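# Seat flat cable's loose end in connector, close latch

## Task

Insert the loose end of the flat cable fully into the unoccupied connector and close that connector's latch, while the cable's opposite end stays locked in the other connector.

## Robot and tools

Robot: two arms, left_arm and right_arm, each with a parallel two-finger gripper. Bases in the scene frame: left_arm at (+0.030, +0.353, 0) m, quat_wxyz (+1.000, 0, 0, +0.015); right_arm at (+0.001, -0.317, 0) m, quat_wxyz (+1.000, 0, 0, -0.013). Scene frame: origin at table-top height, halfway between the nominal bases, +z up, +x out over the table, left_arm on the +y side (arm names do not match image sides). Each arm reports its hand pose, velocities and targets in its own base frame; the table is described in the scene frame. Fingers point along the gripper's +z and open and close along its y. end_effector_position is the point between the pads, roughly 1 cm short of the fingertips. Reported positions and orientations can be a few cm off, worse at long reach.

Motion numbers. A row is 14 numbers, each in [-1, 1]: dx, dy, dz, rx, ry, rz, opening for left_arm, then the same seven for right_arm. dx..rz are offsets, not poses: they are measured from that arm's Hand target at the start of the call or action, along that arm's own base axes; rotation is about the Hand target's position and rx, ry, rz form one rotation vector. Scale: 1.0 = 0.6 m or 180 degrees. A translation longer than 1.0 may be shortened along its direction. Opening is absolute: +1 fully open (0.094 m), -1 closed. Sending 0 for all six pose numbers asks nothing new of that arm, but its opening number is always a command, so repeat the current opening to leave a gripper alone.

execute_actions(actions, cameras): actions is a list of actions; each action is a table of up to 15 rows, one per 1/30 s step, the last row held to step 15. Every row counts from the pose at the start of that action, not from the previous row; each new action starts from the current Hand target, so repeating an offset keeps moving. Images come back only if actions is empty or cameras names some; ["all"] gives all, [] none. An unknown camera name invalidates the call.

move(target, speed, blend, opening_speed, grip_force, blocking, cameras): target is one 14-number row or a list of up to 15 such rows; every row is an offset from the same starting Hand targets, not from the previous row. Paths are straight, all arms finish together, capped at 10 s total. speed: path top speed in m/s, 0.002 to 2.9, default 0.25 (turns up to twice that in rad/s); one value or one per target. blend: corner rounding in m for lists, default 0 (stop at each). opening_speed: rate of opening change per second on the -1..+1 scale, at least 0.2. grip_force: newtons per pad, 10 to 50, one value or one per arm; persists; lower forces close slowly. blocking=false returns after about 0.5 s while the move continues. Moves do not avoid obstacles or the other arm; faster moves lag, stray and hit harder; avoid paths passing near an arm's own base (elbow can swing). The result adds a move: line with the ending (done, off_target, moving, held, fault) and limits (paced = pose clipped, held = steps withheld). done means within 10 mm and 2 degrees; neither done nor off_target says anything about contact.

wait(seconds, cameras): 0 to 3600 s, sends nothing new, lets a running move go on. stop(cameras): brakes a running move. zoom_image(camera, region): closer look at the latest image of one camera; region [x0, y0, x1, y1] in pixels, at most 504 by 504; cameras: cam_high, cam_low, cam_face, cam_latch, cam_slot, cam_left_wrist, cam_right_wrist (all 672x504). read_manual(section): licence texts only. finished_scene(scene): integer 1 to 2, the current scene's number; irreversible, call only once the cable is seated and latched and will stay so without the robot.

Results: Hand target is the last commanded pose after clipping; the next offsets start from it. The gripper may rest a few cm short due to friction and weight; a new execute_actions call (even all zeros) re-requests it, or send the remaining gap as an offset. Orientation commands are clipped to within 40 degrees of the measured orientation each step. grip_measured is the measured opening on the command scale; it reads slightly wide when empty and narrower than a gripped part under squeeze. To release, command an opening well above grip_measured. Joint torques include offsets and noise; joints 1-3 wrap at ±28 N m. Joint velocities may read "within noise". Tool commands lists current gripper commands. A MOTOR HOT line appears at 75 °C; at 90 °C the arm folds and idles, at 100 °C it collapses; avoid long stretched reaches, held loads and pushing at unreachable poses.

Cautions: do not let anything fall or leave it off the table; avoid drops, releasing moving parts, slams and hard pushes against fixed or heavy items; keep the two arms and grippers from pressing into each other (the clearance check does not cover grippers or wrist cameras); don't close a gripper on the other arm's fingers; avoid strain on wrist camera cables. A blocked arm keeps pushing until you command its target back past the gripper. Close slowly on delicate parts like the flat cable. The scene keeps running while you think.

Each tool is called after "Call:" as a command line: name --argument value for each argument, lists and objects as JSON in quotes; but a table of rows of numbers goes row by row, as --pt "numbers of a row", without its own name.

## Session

Call:
execute_actions --actions '[]'

Scene clock: 0.00 s.
left_arm: end_effector_position=(+0.4594, +0.0718, +0.3482) grip_measured=+1.000 end_effector_quat_wxyz=(+0.520, -0.230, +0.821, +0.057) | right_arm: end_effector_position=(+0.3916, -0.0221, +0.2397) grip_measured=+1.000 end_effector_quat_wxyz=(+0.520, +0.126, +0.841, -0.075)
Joint positions: left_arm=[0.035 1.531 1.617 -0.581 -0.308 -0.327 0.094] | right_arm=[0.098 1.201 0.918 -0.213 0.347 0.187 0.094]
Joint velocities: within noise
Joint torques (N m): no reading
Heat: left arm: 40 °C; right arm: 34 °C.
Hand target: left_arm +0.4575, +0.0723, +0.3597; +0.532, -0.231, +0.813, +0.055 | right_arm +0.3904, -0.0227, +0.2419; +0.520, +0.127, +0.841, -0.076
Tool commands: left_gripper/opening=+1.0 right_gripper/opening=+1.0

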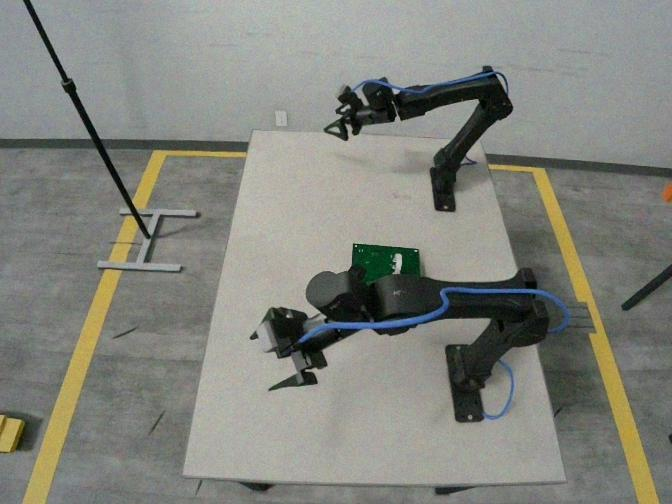

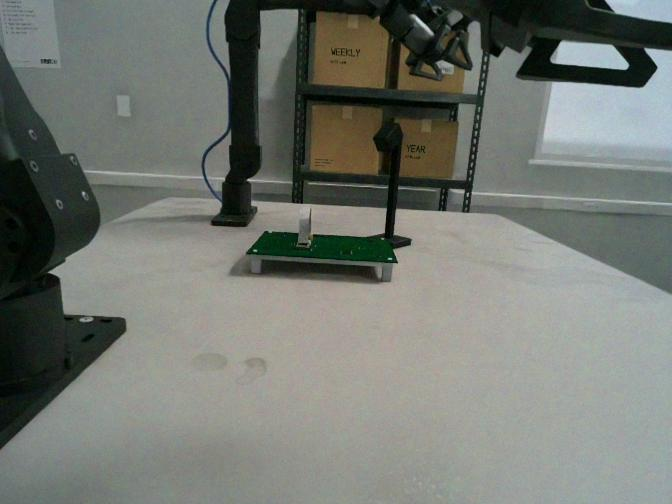

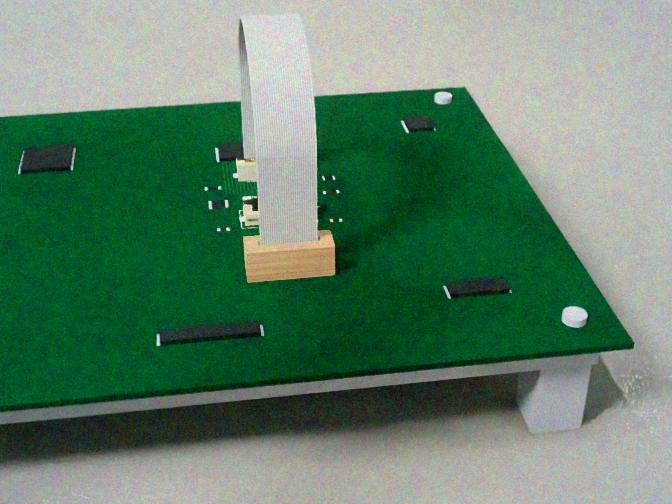

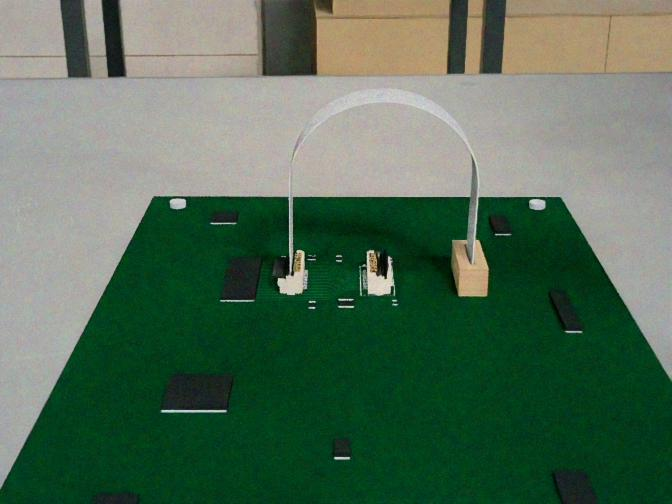

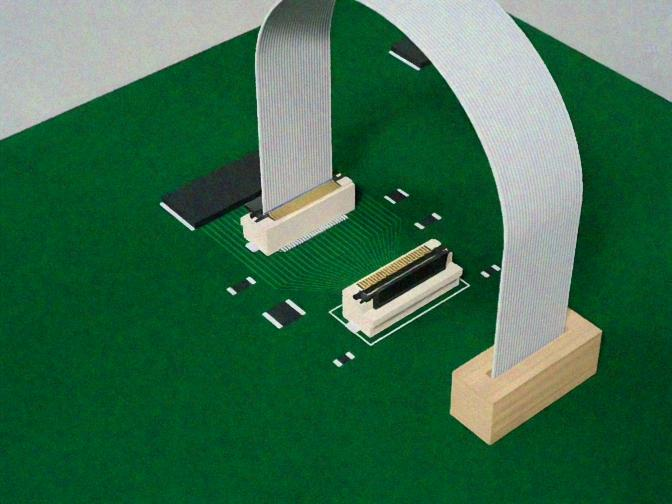

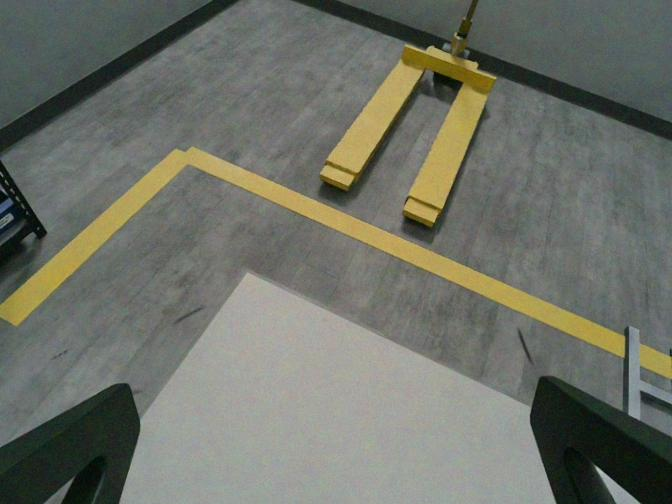

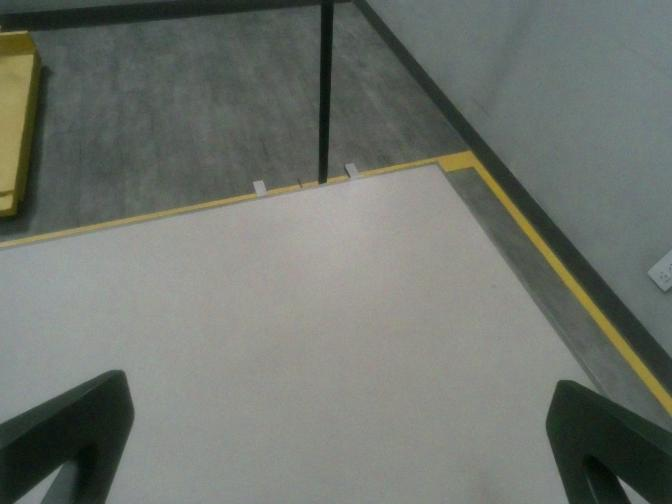

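Call:
zoom_image --camera "cam_latch" --region '[350, 235, 410, 305]'

Call:
zoom_image --camera "cam_face" --region '[200, 130, 360, 300]'

Call:
zoom_image --camera "cam_latch" --region '[400, 140, 560, 300]'

Call:
zoom_image --camera "cam_slot" --region '[320, 180, 480, 350]'

Scaled by 7.200 from the camera's image (finer frame: 960x720).

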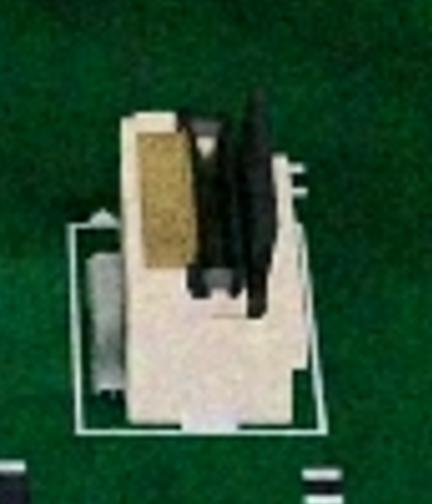

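Scaled by 2.965 from the camera's image (finer frame: 960x720).

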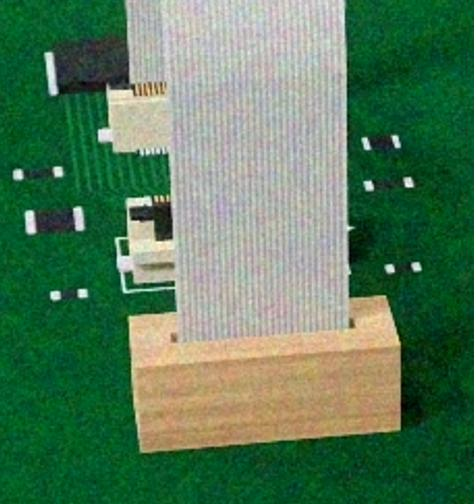

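Scaled by 3.150 from the camera's image (finer frame: 960x720).

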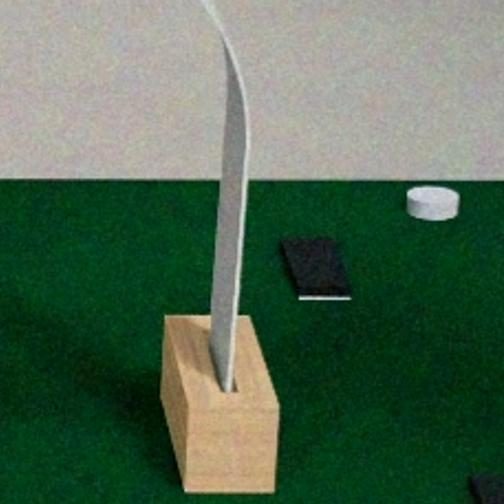

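Scaled by 2.965 from the camera's image (finer frame: 960x720).

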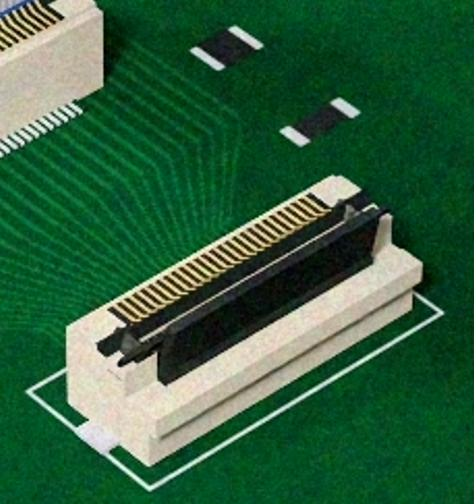

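Call:
zoom_image --camera "cam_latch" --region '[120, 180, 220, 230]'

Call:
zoom_image --camera "cam_latch" --region '[500, 180, 600, 230]'

Call:
zoom_image --camera "cam_face" --region '[400, 60, 660, 370]'

Scaled by 5.040 from the camera's image (finer frame: 960x720).

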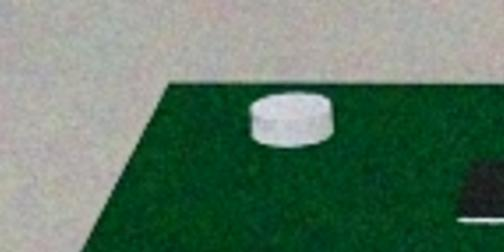

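Scaled by 5.040 from the camera's image (finer frame: 960x720).

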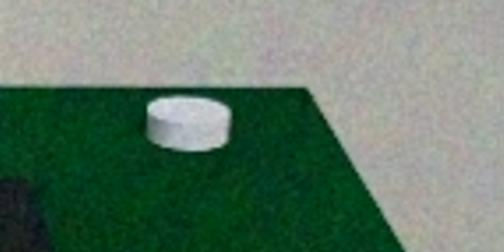

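Scaled by 1.626 from the camera's image (finer frame: 960x720).

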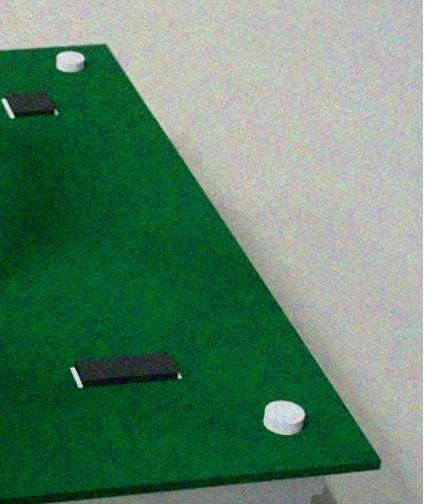

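Call:
move --pt "0 0 0 0 0 0 1 -0.2507 0.4045 -0.0532 0.004 -0.0096 0.0417 -0.4" --pt "0 0 0 0 0 0 1 -0.4457 0.5795 -0.1865 0.0079 -0.0192 0.0834 -0.4" --pt "0 0 0 0 0 0 1 -0.409 0.667 -0.3073 0.0079 -0.0192 0.0834 -0.4" --speed '[0.3, 0.3, 0.15]' --blend '[0.05, 0.03, 0]' --cameras '["cam_face","cam_latch","cam_right_wrist"]'

Call:
zoom_image --camera "cam_latch" --region '[380, 120, 560, 300]'

Scene clock: 153.87 s.
left_arm: end_effector_position=(+0.4594, +0.0718, +0.3482) grip_measured=+1.000 end_effector_quat_wxyz=(+0.520, -0.230, +0.821, +0.057) | right_arm: end_effector_position=(+0.1428, +0.3702, +0.0584) grip_measured=-0.398 end_effector_quat_wxyz=(+0.544, +0.018, +0.839, +0.000)
Joint positions: left_arm=[0.035 1.531 1.617 -0.581 -0.308 -0.327 0.094] | right_arm=[1.627 2.186 1.39 -0.946 1.144 1.78 0.028]
Joint torques (N m): left_arm=[0.01 -7.54 6.46 1.91 -0.11 -0.01] | right_arm=[-0.53 -9.24 8.47 0.27 0.65 0.02]
Heat: left arm: 43 °C; right arm: 35 °C.
Hand target: left_arm +0.4575, +0.0723, +0.3597; +0.532, -0.231, +0.813, +0.055 | right_arm +0.1450, +0.3775, +0.0575; +0.549, +0.024, +0.835, +0.007
Off the commanded pose: left_arm 0.012 m, 2 deg | right_arm 0.008 m, 1 deg.
move: done

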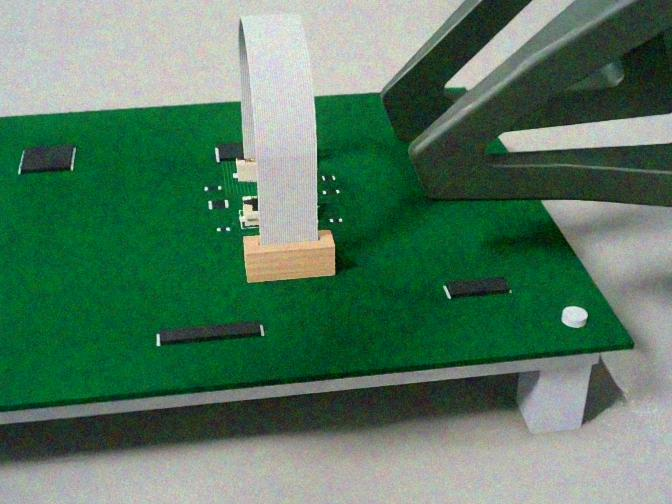

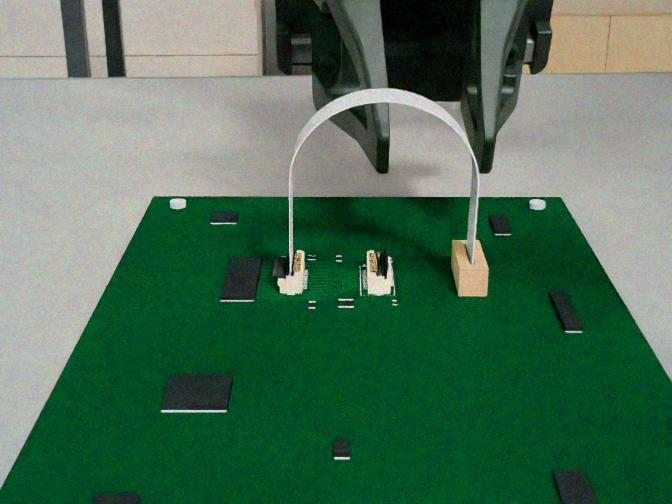

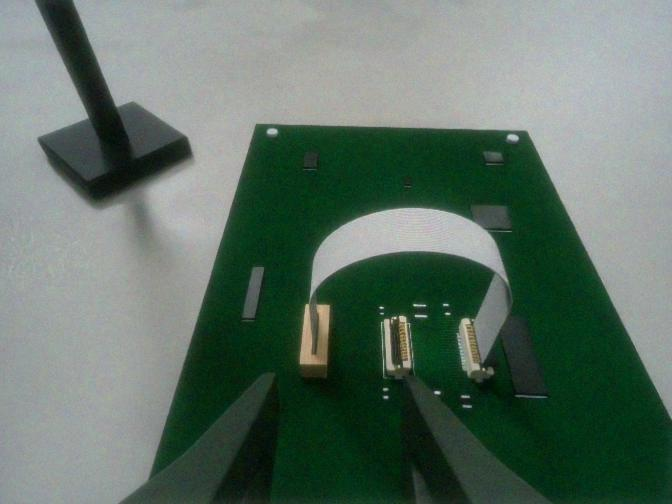

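Scaled by 2.800 from the camera's image (finer frame: 960x720).

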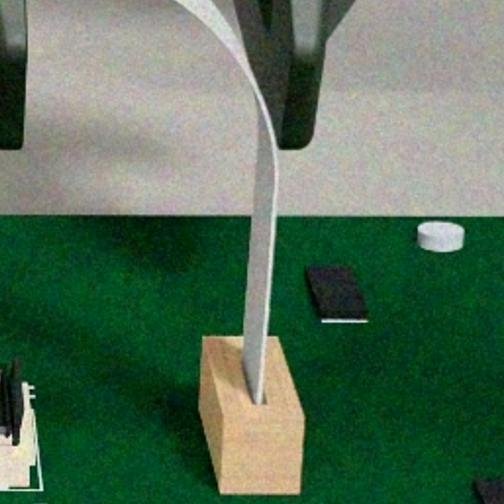

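Call:
move --pt "0 0 0 0 0 0 1 0.0255 0.0012 -0.009 0 0 0 -0.4" --pt "0 0 0 0 0 0 1 0.0673 -0.0055 -0.0173 0 0 0 -0.4" --speed '[0.08, 0.06]' --cameras '["cam_face","cam_latch"]'

Call:
zoom_image --camera "cam_latch" --region '[390, 120, 570, 300]'

Scene clock: 176.80 s.
left_arm: end_effector_position=(+0.4594, +0.0718, +0.3482) grip_measured=+1.000 end_effector_quat_wxyz=(+0.520, -0.230, +0.821, +0.057) | right_arm: end_effector_position=(+0.1836, +0.3783, +0.0427) grip_measured=-0.398 end_effector_quat_wxyz=(+0.544, +0.022, +0.839, +0.005)
Joint positions: left_arm=[0.035 1.531 1.617 -0.581 -0.308 -0.327 0.094] | right_arm=[1.519 2.186 1.318 -0.626 1.15 1.522 0.028]
Joint torques (N m): left_arm=[-0.01 -7.53 6.48 1.9 -0.11 -0.01] | right_arm=[-0.4 -13.19 4.15 0.66 0.59 -0.02]
Heat: left arm: 43 °C; right arm: 34 °C.
Hand target: left_arm +0.4575, +0.0723, +0.3597; +0.532, -0.231, +0.813, +0.055 | right_arm +0.1853, +0.3743, +0.0471; +0.549, +0.024, +0.835, +0.007
Off the commanded pose: left_arm 0.012 m, 2 deg | right_arm 0.006 m, 1 deg.
move: done

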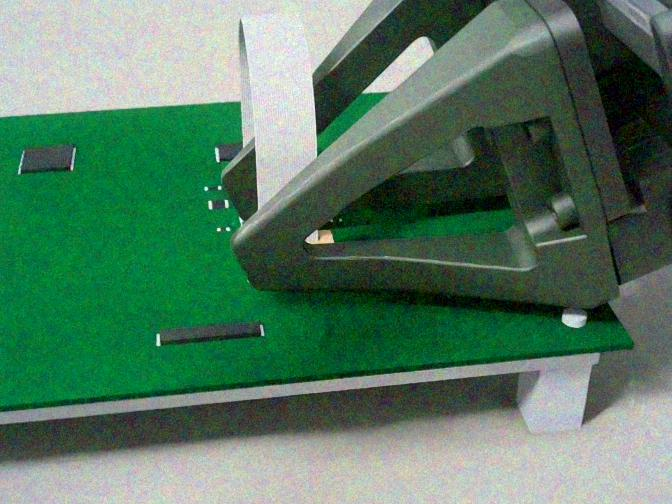

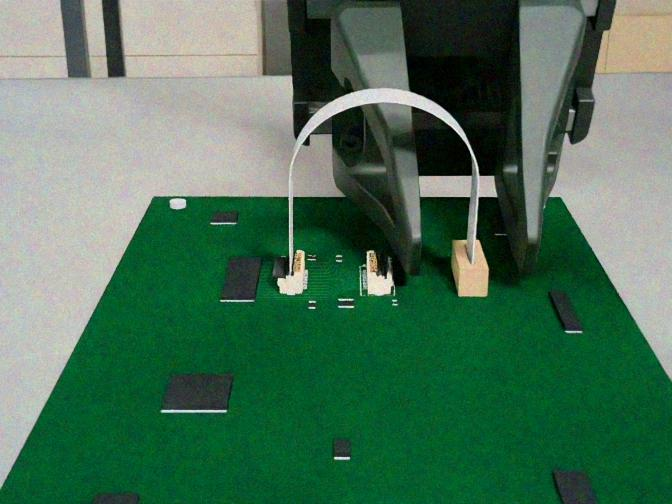

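Scaled by 2.800 from the camera's image (finer frame: 960x720).

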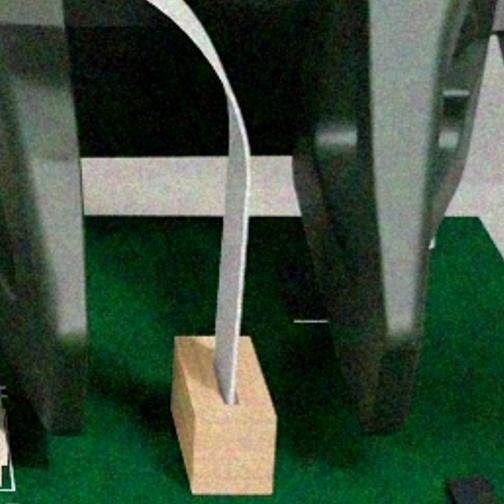

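Call:
execute_actions --actions '[[[0,0,0,0,0,0,1,0,0.0002,0.001,0.0006,0,0,-0.4],[0,0,0,0,0,0,1,0,0.0004,0.002,0.0012,0,0,-0.4],[0,0,0,0,0,0,1,0,0.0007,0.003,0.0017,0,0,-0.4],[0,0,0,0,0,0,1,0,0.0009,0.004,0.0023,0,0,-0.4],[0,0,0,0,0,0,1,0,0.0011,0.005,0.0029,0,0,-0.4],[0,0,0,0,0,0,1,0,0.0013,0.006,0.0035,0,0,-0.4],[0,0,0,0,0,0,1,0,0.0015,0.007,0.0041,0,0,-0.4],[0,0,0,0,0,0,1,0,0.0018,0.008,0.0047,0,0,-0.4],[0,0,0,0,0,0,1,0,0.002,0.009,0.0052,0,0,-0.4],[0,0,0,0,0,0,1,0,0.0022,0.01,0.0058,0,0,-0.4],[0,0,0,0,0,0,1,0,0.0024,0.011,0.0064,0,0,-0.4]]]'

Scene clock: 200.47 s.
left_arm: end_effector_position=(+0.4594, +0.0718, +0.3482) grip_measured=+1.000 end_effector_quat_wxyz=(+0.520, -0.230, +0.821, +0.057) | right_arm: end_effector_position=(+0.1836, +0.3795, +0.0461) grip_measured=-0.398 end_effector_quat_wxyz=(+0.544, +0.025, +0.838, +0.010)
Joint positions: left_arm=[0.035 1.531 1.617 -0.581 -0.308 -0.327 0.094] | right_arm=[1.519 2.176 1.318 -0.622 1.15 1.521 0.028]
Joint torques (N m): left_arm=[0.01 -7.51 6.48 1.91 -0.11 -0.01] | right_arm=[-0.38 -13.86 4.16 0.62 0.62 0.01]
Heat: left arm: 43 °C; right arm: 35 °C.
Hand target: left_arm +0.4575, +0.0723, +0.3597; +0.532, -0.231, +0.813, +0.055 | right_arm +0.1853, +0.3757, +0.0537; +0.549, +0.030, +0.835, +0.015
Off the commanded pose: left_arm 0.012 m, 2 deg | right_arm 0.009 m, 1 deg.
Step readings (end_effector_position of left_arm | right_arm):
0: (+0.4594, +0.0718, +0.3482) | (+0.1836, +0.3783, +0.0427)
1: (+0.4594, +0.0718, +0.3482) | (+0.1836, +0.3783, +0.0427)
2: (+0.4594, +0.0718, +0.3482) | (+0.1836, +0.3783, +0.0427)
4: (+0.4594, +0.0718, +0.3482) | (+0.1836, +0.3784, +0.0427)
8: (+0.4594, +0.0718, +0.3482) | (+0.1836, +0.3786, +0.0427)
15: (+0.4594, +0.0718, +0.3482) | (+0.1836, +0.3791, +0.0449)

Call:
wait --seconds 0.1 --cameras '["cam_latch","cam_slot"]'

Call:
zoom_image --camera "cam_latch" --region '[390, 120, 570, 300]'

Scene clock: 207.37 s.
left_arm: end_effector_position=(+0.4594, +0.0718, +0.3482) grip_measured=+1.000 end_effector_quat_wxyz=(+0.520, -0.230, +0.821, +0.057) | right_arm: end_effector_position=(+0.1836, +0.3795, +0.0461) grip_measured=-0.398 end_effector_quat_wxyz=(+0.544, +0.025, +0.838, +0.010)
Joint positions: left_arm=[0.035 1.531 1.617 -0.581 -0.308 -0.327 0.094] | right_arm=[1.519 2.176 1.318 -0.622 1.15 1.521 0.028]
Joint torques (N m): left_arm=[-0.01 -7.54 6.48 1.9 -0.11 -0.02] | right_arm=[-0.49 -13.9 4.27 0.63 0.63 -0.07]
Heat: left arm: 43 °C; right arm: 36 °C.
Hand target: left_arm +0.4575, +0.0723, +0.3597; +0.532, -0.231, +0.813, +0.055 | right_arm +0.1853, +0.3757, +0.0537; +0.549, +0.030, +0.835, +0.015
Tool commands: left_gripper/opening=+1.0 right_gripper/opening=-0.4
Off the commanded pose: left_arm 0.012 m, 2 deg | right_arm 0.009 m, 1 deg.
wait: 0.10 s; at rest from the start

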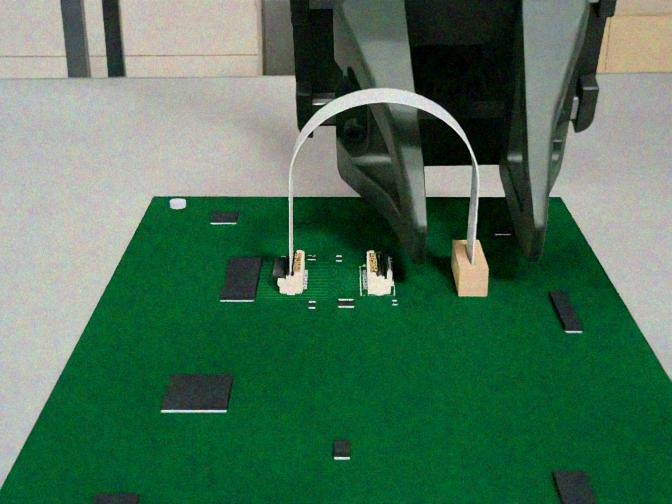

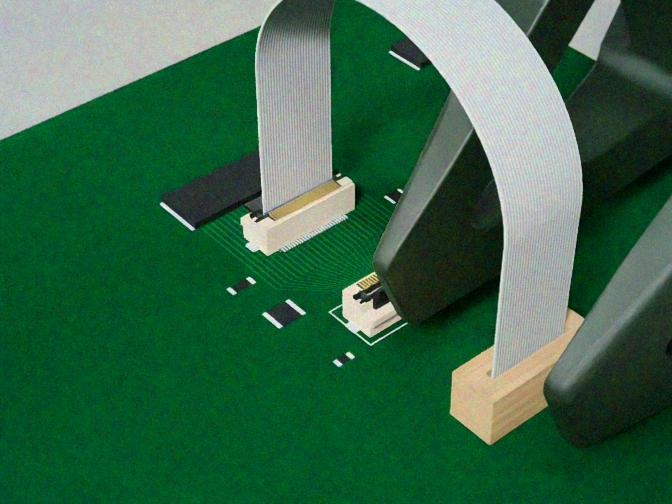

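Scaled by 2.800 from the camera's image (finer frame: 960x720).

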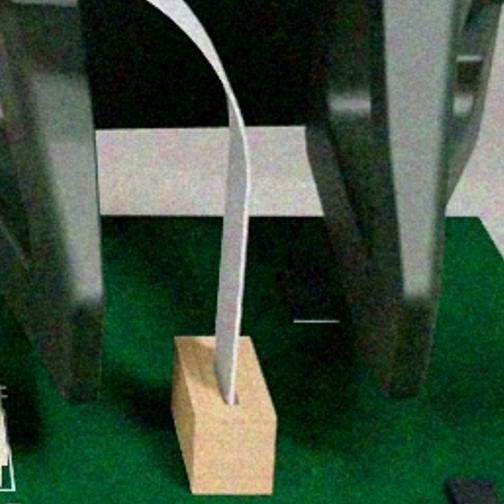

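Call:
move --target '[0,0,0,0,0,0,1, 0,0,0,0,0,0,-1]' --grip_force '[50, 30]' --opening_speed 0.4 --cameras '["cam_latch","cam_slot","cam_face"]'

Call:
zoom_image --camera "cam_latch" --region '[390, 120, 570, 300]'

Scene clock: 217.53 s.
left_arm: end_effector_position=(+0.4594, +0.0718, +0.3482) grip_measured=+1.000 end_effector_quat_wxyz=(+0.520, -0.230, +0.821, +0.057) | right_arm: end_effector_position=(+0.1836, +0.3795, +0.0461) grip_measured=-0.989 end_effector_quat_wxyz=(+0.544, +0.025, +0.838, +0.010)
Joint positions: left_arm=[0.035 1.531 1.617 -0.581 -0.308 -0.327 0.094] | right_arm=[1.519 2.176 1.318 -0.622 1.15 1.521 0.001]
Joint torques (N m): left_arm=[-0.01 -7.51 6.45 1.89 -0.11 -0.02] | right_arm=[-0.28 -13.96 3.96 0.64 0.61 -0.03]
Heat: left arm: 44 °C; right arm: 37 °C.
Hand target: left_arm +0.4575, +0.0723, +0.3597; +0.532, -0.231, +0.813, +0.055 | right_arm +0.1853, +0.3757, +0.0537; +0.549, +0.030, +0.835, +0.015
Off the commanded pose: left_arm 0.012 m, 2 deg | right_arm 0.009 m, 1 deg.
grip_force (N): 50, 30
move: done
Images, in order (width x height): cam_face 672x504, cam_latch 672x504, cam_slot 672x504.

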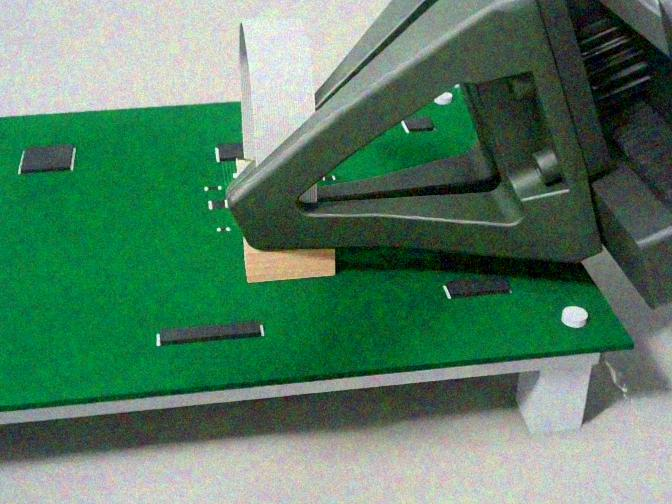

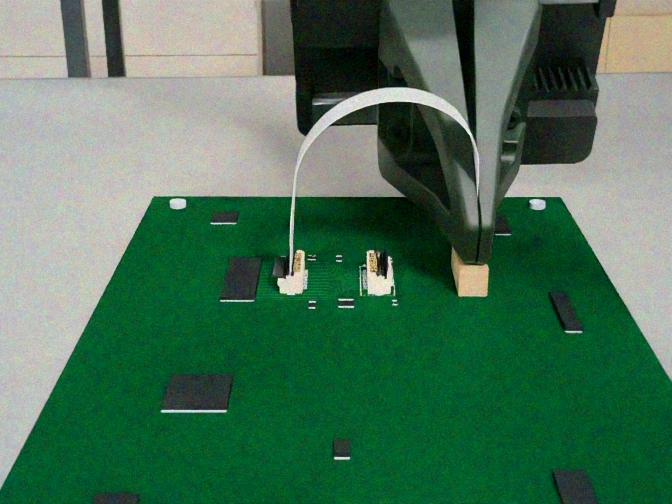

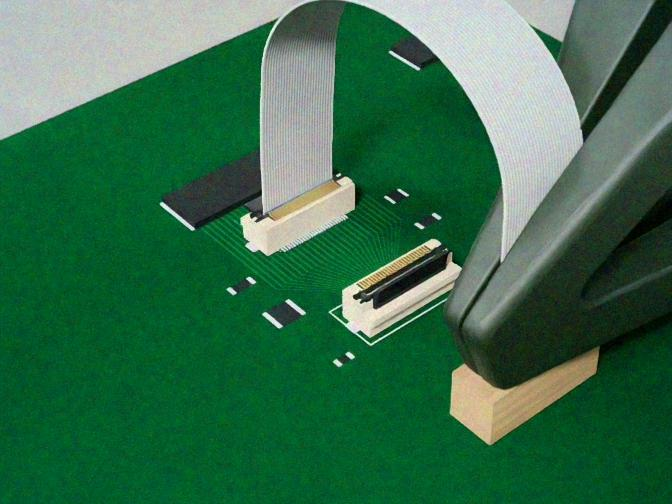

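Scaled by 2.800 from the camera's image (finer frame: 960x720).

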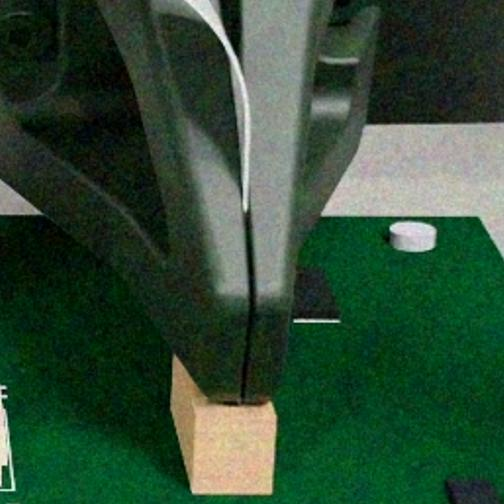

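Call:
move --target '[0,0,0,0,0,0,1, 0,0,0.0242,0,0,0,-1]' --speed 0.04 --cameras '["cam_latch","cam_slot"]'

Scene clock: 245.67 s.
left_arm: end_effector_position=(+0.4594, +0.0718, +0.3482) grip_measured=+1.000 end_effector_quat_wxyz=(+0.520, -0.230, +0.821, +0.057) | right_arm: end_effector_position=(+0.1835, +0.3792, +0.0576) grip_measured=-0.989 end_effector_quat_wxyz=(+0.544, +0.029, +0.839, +0.016)
Joint positions: left_arm=[0.035 1.531 1.617 -0.581 -0.308 -0.327 0.094] | right_arm=[1.519 2.143 1.318 -0.64 1.147 1.519 0.001]
Joint torques (N m): left_arm=[-0.01 -7.53 6.46 1.91 -0.11 -0.02] | right_arm=[-0.29 -13.72 5.85 0.39 0.64 -0.05]
Heat: left arm: 44 °C; right arm: 39 °C.
Hand target: left_arm +0.4575, +0.0723, +0.3597; +0.532, -0.231, +0.813, +0.055 | right_arm +0.1853, +0.3757, +0.0683; +0.549, +0.030, +0.835, +0.015
Off the commanded pose: left_arm 0.012 m, 2 deg | right_arm 0.011 m, 1 deg.
grip_force (N): 50, 30
move: off_target (right_arm)

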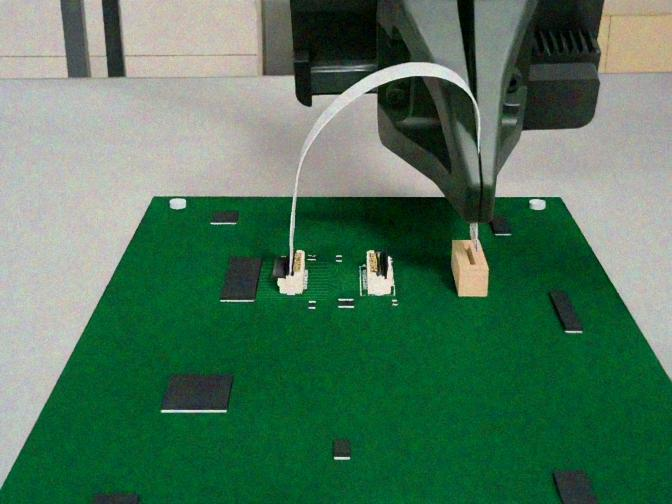

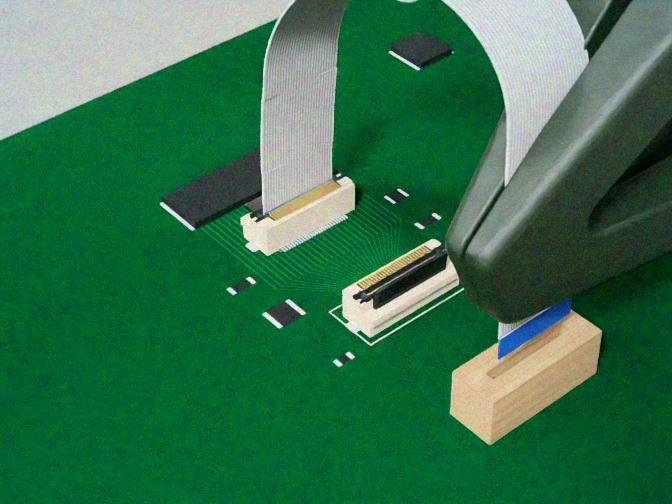

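Call:
move --pt "0 0 0 0 0 0 1 0 0 0.0133 0 0 0 -1" --pt "0 0 0 0 0 0 1 0.005 -0.042 0.0195 -0.0072 0 -0.003 -1" --pt "0 0 0 0 0 0 1 -0.0085 -0.0425 -0.0153 -0.0072 0 -0.003 -1" --pt "0 0 0 0 0 0 1 0.0058 -0.0278 -0.0113 -0.0072 0 -0.003 -1" --pt "0 0 0 0 0 0 1 -0.0063 -0.0278 -0.0152 -0.0072 0 -0.003 -1" --speed 0.06 --cameras '["cam_latch","cam_slot","cam_face"]'

Call:
zoom_image --camera "cam_latch" --region '[335, 180, 435, 300]'

Call:
zoom_image --camera "cam_face" --region '[220, 130, 330, 240]'

Call:
zoom_image --camera "cam_slot" --region '[320, 180, 480, 350]'

Scene clock: 265.90 s.
left_arm: end_effector_position=(+0.4594, +0.0718, +0.3482) grip_measured=+1.000 end_effector_quat_wxyz=(+0.520, -0.230, +0.821, +0.057) | right_arm: end_effector_position=(+0.1822, +0.3564, +0.0603) grip_measured=-0.989 end_effector_quat_wxyz=(+0.543, +0.030, +0.839, +0.009)
Joint positions: left_arm=[0.035 1.531 1.617 -0.581 -0.308 -0.327 0.094] | right_arm=[1.519 2.081 1.229 -0.649 1.147 1.545 0.001]
Joint torques (N m): left_arm=[-0.01 -7.51 6.46 1.91 -0.11 -0.02] | right_arm=[0.28 -8.51 8.18 0.3 0.69 0.11]
Heat: left arm: 44 °C; right arm: 40 °C.
Hand target: left_arm +0.4575, +0.0723, +0.3597; +0.532, -0.231, +0.813, +0.055 | right_arm +0.1815, +0.3591, +0.0591; +0.549, +0.028, +0.835, +0.003
Off the commanded pose: left_arm 0.012 m, 2 deg | right_arm 0.003 m, 1 deg.
grip_force (N): 50, 30
move: done
Images, in order (width x height): cam_face 672x504, cam_latch 672x504, cam_slot 672x504.

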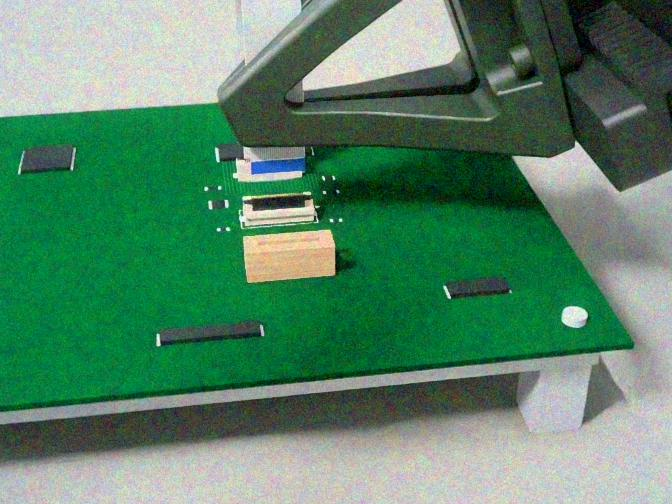

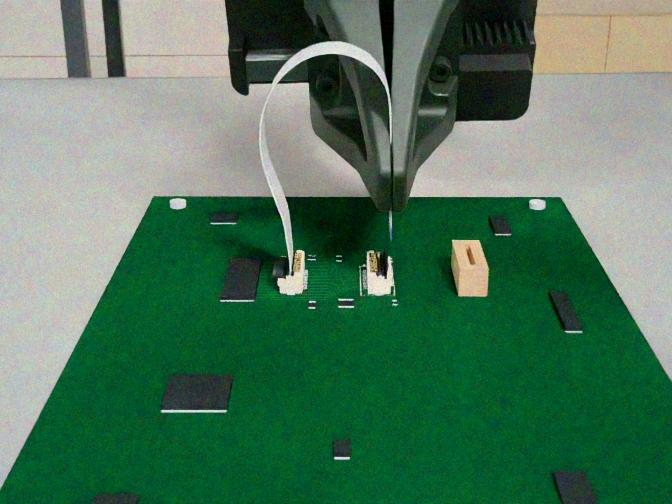

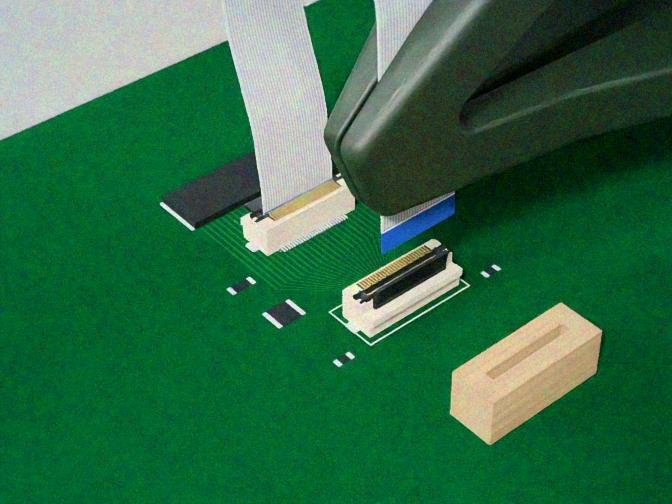

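Scaled by 4.200 from the camera's image (finer frame: 960x720).

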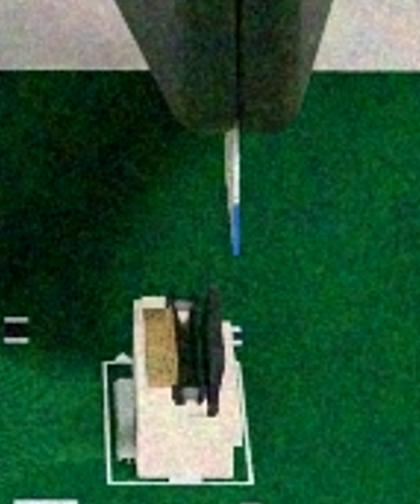

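Scaled by 4.582 from the camera's image (finer frame: 960x720).

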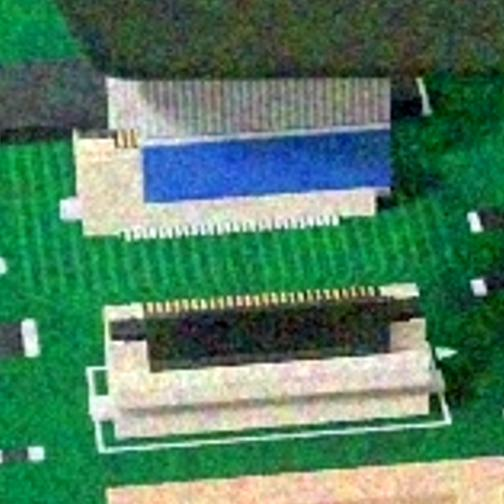

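Scaled by 2.965 from the camera's image (finer frame: 960x720).

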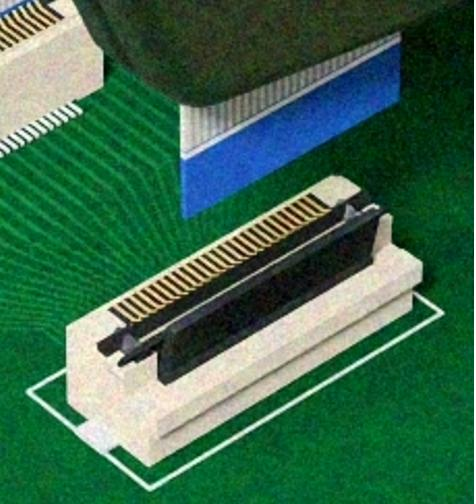

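Call:
execute_actions --actions '[[[0,0,0,0,0,0,1,0,-0.0005,0,-0.0006,0,0,-1],[0,0,0,0,0,0,1,0,-0.0009,0,-0.0012,0,0,-1],[0,0,0,0,0,0,1,0,-0.0014,0,-0.0018,0,0,-1],[0,0,0,0,0,0,1,0,-0.0018,0,-0.0024,0,0,-1],[0,0,0,0,0,0,1,0,-0.0023,0,-0.003,0,0,-1],[0,0,0,0,0,0,1,0,-0.0027,0,-0.0036,0,0,-1],[0,0,0,0,0,0,1,0,-0.0032,0,-0.0042,0,0,-1],[0,0,0,0,0,0,1,0,-0.0036,0,-0.0048,0,0,-1]]]'

Scene clock: 320.80 s.
left_arm: end_effector_position=(+0.4594, +0.0718, +0.3482) grip_measured=+1.000 end_effector_quat_wxyz=(+0.520, -0.230, +0.821, +0.057) | right_arm: end_effector_position=(+0.1821, +0.3544, +0.0602) grip_measured=-0.989 end_effector_quat_wxyz=(+0.543, +0.027, +0.839, +0.003)
Joint positions: left_arm=[0.035 1.531 1.617 -0.581 -0.308 -0.327 0.094] | right_arm=[1.519 2.081 1.229 -0.663 1.147 1.546 0.001]
Joint torques (N m): left_arm=[-0.01 -7.53 6.45 1.9 -0.11 -0.02] | right_arm=[0.32 -8.31 8.14 0.26 0.66 0.08]
Heat: left arm: 44 °C; right arm: 37 °C.
Hand target: left_arm +0.4575, +0.0723, +0.3597; +0.532, -0.231, +0.813, +0.055 | right_arm +0.1815, +0.3569, +0.0591; +0.549, +0.024, +0.835, -0.003
Off the commanded pose: left_arm 0.012 m, 2 deg | right_arm 0.003 m, 1 deg.
grip_force (N): 50, 30
Step readings (end_effector_position of left_arm | right_arm):
0: (+0.4594, +0.0718, +0.3482) | (+0.1822, +0.3564, +0.0603)
1: (+0.4594, +0.0718, +0.3482) | (+0.1822, +0.3564, +0.0603)
2: (+0.4594, +0.0718, +0.3482) | (+0.1822, +0.3564, +0.0603)
4: (+0.4594, +0.0718, +0.3482) | (+0.1822, +0.3562, +0.0603)
8: (+0.4594, +0.0718, +0.3482) | (+0.1822, +0.3556, +0.0603)
15: (+0.4594, +0.0718, +0.3482) | (+0.1821, +0.3546, +0.0602)

Call:
execute_actions --actions '[[[0,0,0,0,0,0,1,0,0.0009,0,0.0012,0,0,-1],[0,0,0,0,0,0,1,0,0.0018,0,0.0023,0,0,-1],[0,0,0,0,0,0,1,0,0.0026,0,0.0035,0,0,-1],[0,0,0,0,0,0,1,0,0.0035,0,0.0047,0,0,-1],[0,0,0,0,0,0,1,0,0.0044,0,0.0058,0,0,-1],[0,0,0,0,0,0,1,0,0.0053,0,0.007,0,0,-1]],[[0,0,0,0,0,0,1,0,0,-0.0008,-0.0002,0,0,-1],[0,0,0,0,0,0,1,0,0,-0.0016,-0.0004,0,0,-1],[0,0,0,0,0,0,1,0,0,-0.0024,-0.0006,0,0,-1],[0,0,0,0,0,0,1,0,0.0001,-0.0032,-0.0009,0,0,-1],[0,0,0,0,0,0,1,0,0.0001,-0.004,-0.0011,0,0,-1],[0,0,0,0,0,0,1,0,0.0001,-0.0048,-0.0013,0,0,-1],[0,0,0,0,0,0,1,0,0.0001,-0.0056,-0.0015,0,0,-1],[0,0,0,0,0,0,1,0,0.0001,-0.0065,-0.0017,0,0,-1],[0,0,0,0,0,0,1,0,0.0001,-0.0073,-0.0019,0,0,-1],[0,0,0,0,0,0,1,0,0.0001,-0.0081,-0.0021,0,0,-1],[0,0,0,0,0,0,1,0,0.0001,-0.0089,-0.0023,0,0,-1],[0,0,0,0,0,0,1,0,0.0002,-0.0097,-0.0026,0,0,-1],[0,0,0,0,0,0,1,0,0.0002,-0.0105,-0.0028,0,0,-1],[0,0,0,0,0,0,1,0,0.0002,-0.0113,-0.003,0,0,-1],[0,0,0,0,0,0,1,0,0.0002,-0.0121,-0.0032,0,0,-1]]]' --cameras '["cam_latch","cam_slot","cam_face"]'

Call:
zoom_image --camera "cam_latch" --region '[335, 180, 435, 300]'

Call:
zoom_image --camera "cam_face" --region '[220, 130, 330, 240]'

Call:
zoom_image --camera "cam_slot" --region '[320, 180, 480, 350]'

Scene clock: 351.47 s.
left_arm: end_effector_position=(+0.4594, +0.0718, +0.3482) grip_measured=+1.000 end_effector_quat_wxyz=(+0.520, -0.230, +0.821, +0.057) | right_arm: end_effector_position=(+0.1821, +0.3531, +0.0529) grip_measured=-0.989 end_effector_quat_wxyz=(+0.543, +0.023, +0.840, -0.005)
Joint positions: left_arm=[0.035 1.531 1.617 -0.581 -0.308 -0.327 0.094] | right_arm=[1.519 2.102 1.229 -0.663 1.147 1.55 0.001]
Joint torques (N m): left_arm=[-0.02 -7.53 6.46 1.9 -0.11 -0.02] | right_arm=[0.42 -8.53 8.03 0.53 0.68 0.05]
Heat: left arm: 44 °C; right arm: 37 °C.
Hand target: left_arm +0.4575, +0.0723, +0.3597; +0.532, -0.231, +0.813, +0.055 | right_arm +0.1815, +0.3602, +0.0519; +0.549, +0.027, +0.835, +0.002
Off the commanded pose: left_arm 0.012 m, 2 deg | right_arm 0.007 m, 1 deg.
grip_force (N): 50, 30
Step readings (end_effector_position of left_arm | right_arm):
0: (+0.4594, +0.0718, +0.3482) | (+0.1821, +0.3543, +0.0602)
1: (+0.4594, +0.0718, +0.3482) | (+0.1821, +0.3543, +0.0602)
2: (+0.4594, +0.0718, +0.3482) | (+0.1821, +0.3543, +0.0602)
4: (+0.4594, +0.0718, +0.3482) | (+0.1821, +0.3543, +0.0602)
8: (+0.4594, +0.0718, +0.3482) | (+0.1821, +0.3543, +0.0602)
15: (+0.4594, +0.0718, +0.3482) | (+0.1821, +0.3543, +0.0602)
16: (+0.4594, +0.0718, +0.3482) | (+0.1821, +0.3543, +0.0602)
17: (+0.4594, +0.0718, +0.3482) | (+0.1821, +0.3543, +0.0602)
19: (+0.4594, +0.0718, +0.3482) | (+0.1821, +0.3543, +0.0602)
23: (+0.4594, +0.0718, +0.3482) | (+0.1821, +0.3540, +0.0583)
30: (+0.4594, +0.0718, +0.3482) | (+0.1821, +0.3533, +0.0545)
Images, in order (width x height): cam_face 672x504, cam_latch 672x504, cam_slot 672x504.

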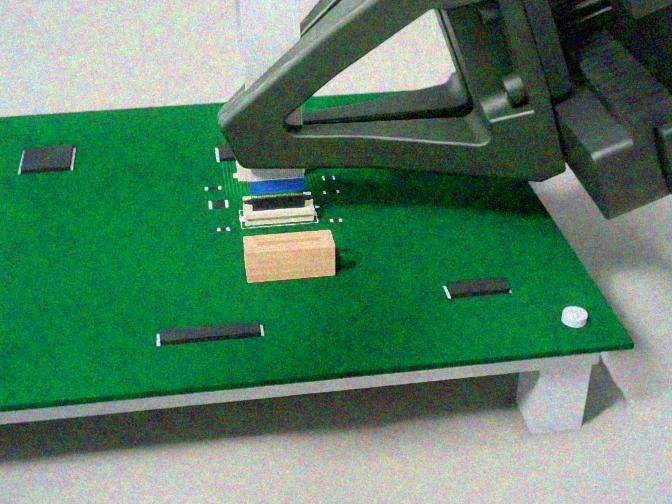

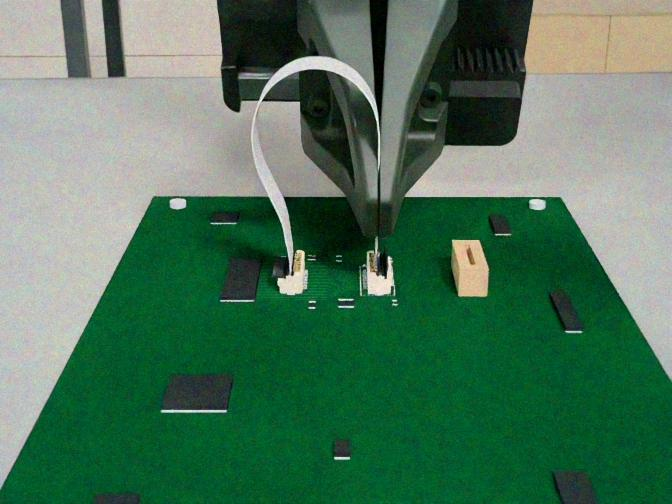

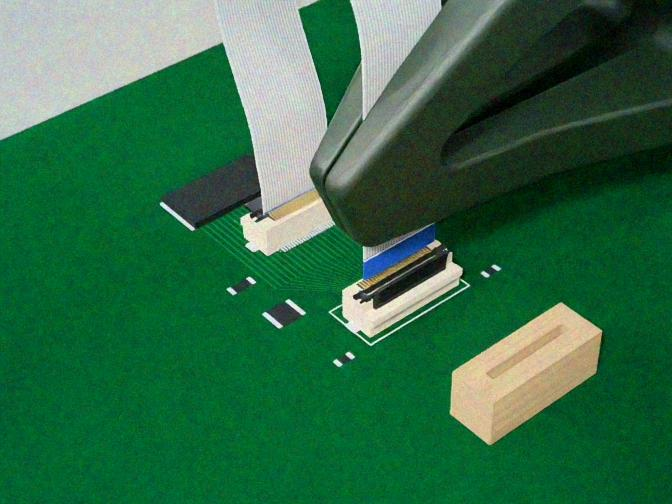

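Scaled by 4.200 from the camera's image (finer frame: 960x720).

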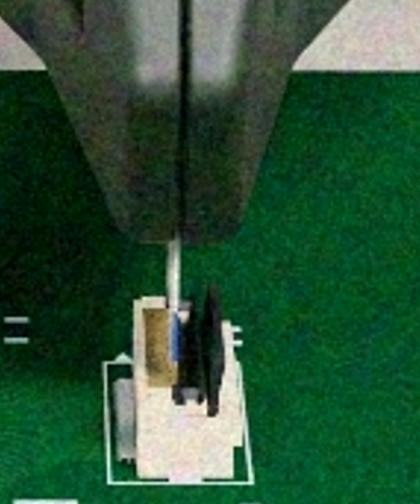

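Scaled by 4.582 from the camera's image (finer frame: 960x720).

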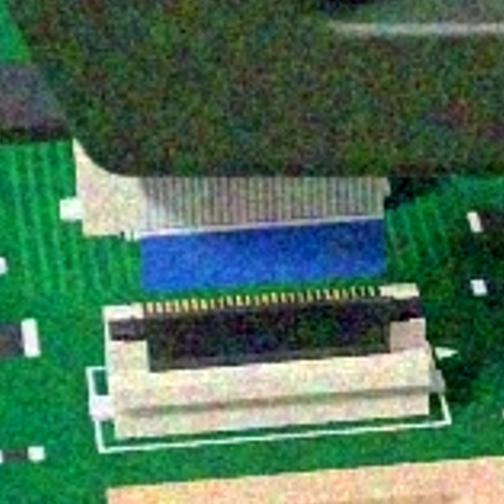

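Scaled by 2.965 from the camera's image (finer frame: 960x720).

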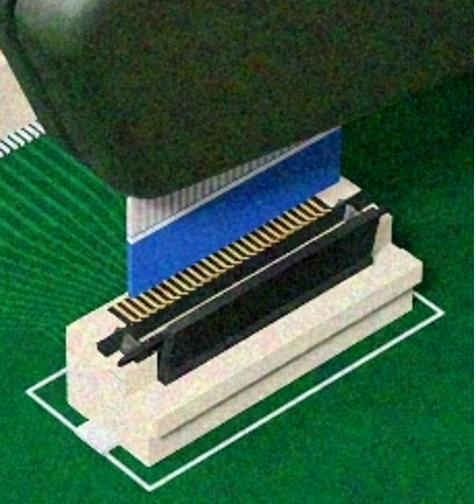

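Call:
execute_actions --actions '[[[0,0,0,0,0,0,1,0,0.0008,0,0.001,0,0,-1],[0,0,0,0,0,0,1,0,0.0015,0,0.002,0,0,-1],[0,0,0,0,0,0,1,0,0.0023,0,0.003,0,0,-1],[0,0,0,0,0,0,1,0,0.0031,0,0.0041,0,0,-1],[0,0,0,0,0,0,1,0,0.0038,0,0.0051,0,0,-1]]]'

Scene clock: 363.30 s.
left_arm: end_effector_position=(+0.4594, +0.0718, +0.3482) grip_measured=+1.000 end_effector_quat_wxyz=(+0.520, -0.230, +0.821, +0.057) | right_arm: end_effector_position=(+0.1822, +0.3552, +0.0530) grip_measured=-0.989 end_effector_quat_wxyz=(+0.543, +0.027, +0.839, +0.001)
Joint positions: left_arm=[0.035 1.531 1.617 -0.581 -0.308 -0.327 0.094] | right_arm=[1.519 2.102 1.229 -0.648 1.147 1.551 0.001]
Joint torques (N m): left_arm=[-0.01 -7.53 6.45 1.9 -0.11 -0.02] | right_arm=[0.46 -8.36 8.16 0.53 0.67 0.09]
Heat: left arm: 44 °C; right arm: 36 °C.
Hand target: left_arm +0.4575, +0.0723, +0.3597; +0.532, -0.231, +0.813, +0.055 | right_arm +0.1815, +0.3625, +0.0519; +0.549, +0.031, +0.835, +0.009
Off the commanded pose: left_arm 0.012 m, 2 deg | right_arm 0.007 m, 1 deg.
grip_force (N): 50, 30
Step readings (end_effector_position of left_arm | right_arm):
0: (+0.4594, +0.0718, +0.3482) | (+0.1821, +0.3531, +0.0529)
1: (+0.4594, +0.0718, +0.3482) | (+0.1821, +0.3531, +0.0529)
2: (+0.4594, +0.0718, +0.3482) | (+0.1821, +0.3531, +0.0529)
4: (+0.4594, +0.0718, +0.3482) | (+0.1821, +0.3534, +0.0529)
8: (+0.4594, +0.0718, +0.3482) | (+0.1821, +0.3542, +0.0529)
15: (+0.4594, +0.0718, +0.3482) | (+0.1822, +0.3549, +0.0530)

Call:
execute_actions --actions '[[[0,0,0,0,0,0,1,0,-0.0009,0,-0.0012,0,0,-1],[0,0,0,0,0,0,1,0,-0.0018,0,-0.0024,0,0,-1],[0,0,0,0,0,0,1,0,-0.0027,0,-0.0036,0,0,-1],[0,0,0,0,0,0,1,0,-0.0036,0,-0.0048,0,0,-1],[0,0,0,0,0,0,1,0,-0.0045,0,-0.006,0,0,-1],[0,0,0,0,0,0,1,0,-0.0054,0,-0.0072,0,0,-1],[0,0,0,0,0,0,1,0,-0.0063,0,-0.0084,0,0,-1],[0,0,0,0,0,0,1,0,-0.0072,0,-0.0095,0,0,-1]]]'

Scene clock: 381.00 s.
left_arm: end_effector_position=(+0.4594, +0.0718, +0.3482) grip_measured=+1.000 end_effector_quat_wxyz=(+0.520, -0.230, +0.821, +0.057) | right_arm: end_effector_position=(+0.1822, +0.3552, +0.0530) grip_measured=-0.989 end_effector_quat_wxyz=(+0.543, +0.027, +0.839, +0.002)
Joint positions: left_arm=[0.035 1.531 1.617 -0.581 -0.308 -0.327 0.094] | right_arm=[1.519 2.102 1.229 -0.648 1.147 1.551 0.001]
Joint torques (N m): left_arm=[0.01 -7.53 6.46 1.91 -0.11 -0.02] | right_arm=[0.35 -8.5 7.94 0.32 0.67 0.02]
Heat: left arm: 44 °C; right arm: 36 °C.
Hand target: left_arm +0.4575, +0.0723, +0.3597; +0.532, -0.231, +0.813, +0.055 | right_arm +0.1815, +0.3582, +0.0519; +0.549, +0.023, +0.835, -0.004
Off the commanded pose: left_arm 0.012 m, 2 deg | right_arm 0.003 m, 1 deg.
grip_force (N): 50, 30
Step readings (end_effector_position of left_arm | right_arm):
0: (+0.4594, +0.0718, +0.3482) | (+0.1822, +0.3552, +0.0530)
1: (+0.4594, +0.0718, +0.3482) | (+0.1822, +0.3552, +0.0530)
2: (+0.4594, +0.0718, +0.3482) | (+0.1822, +0.3552, +0.0530)
4: (+0.4594, +0.0718, +0.3482) | (+0.1822, +0.3552, +0.0530)
8: (+0.4594, +0.0718, +0.3482) | (+0.1822, +0.3552, +0.0530)
15: (+0.4594, +0.0718, +0.3482) | (+0.1822, +0.3552, +0.0530)


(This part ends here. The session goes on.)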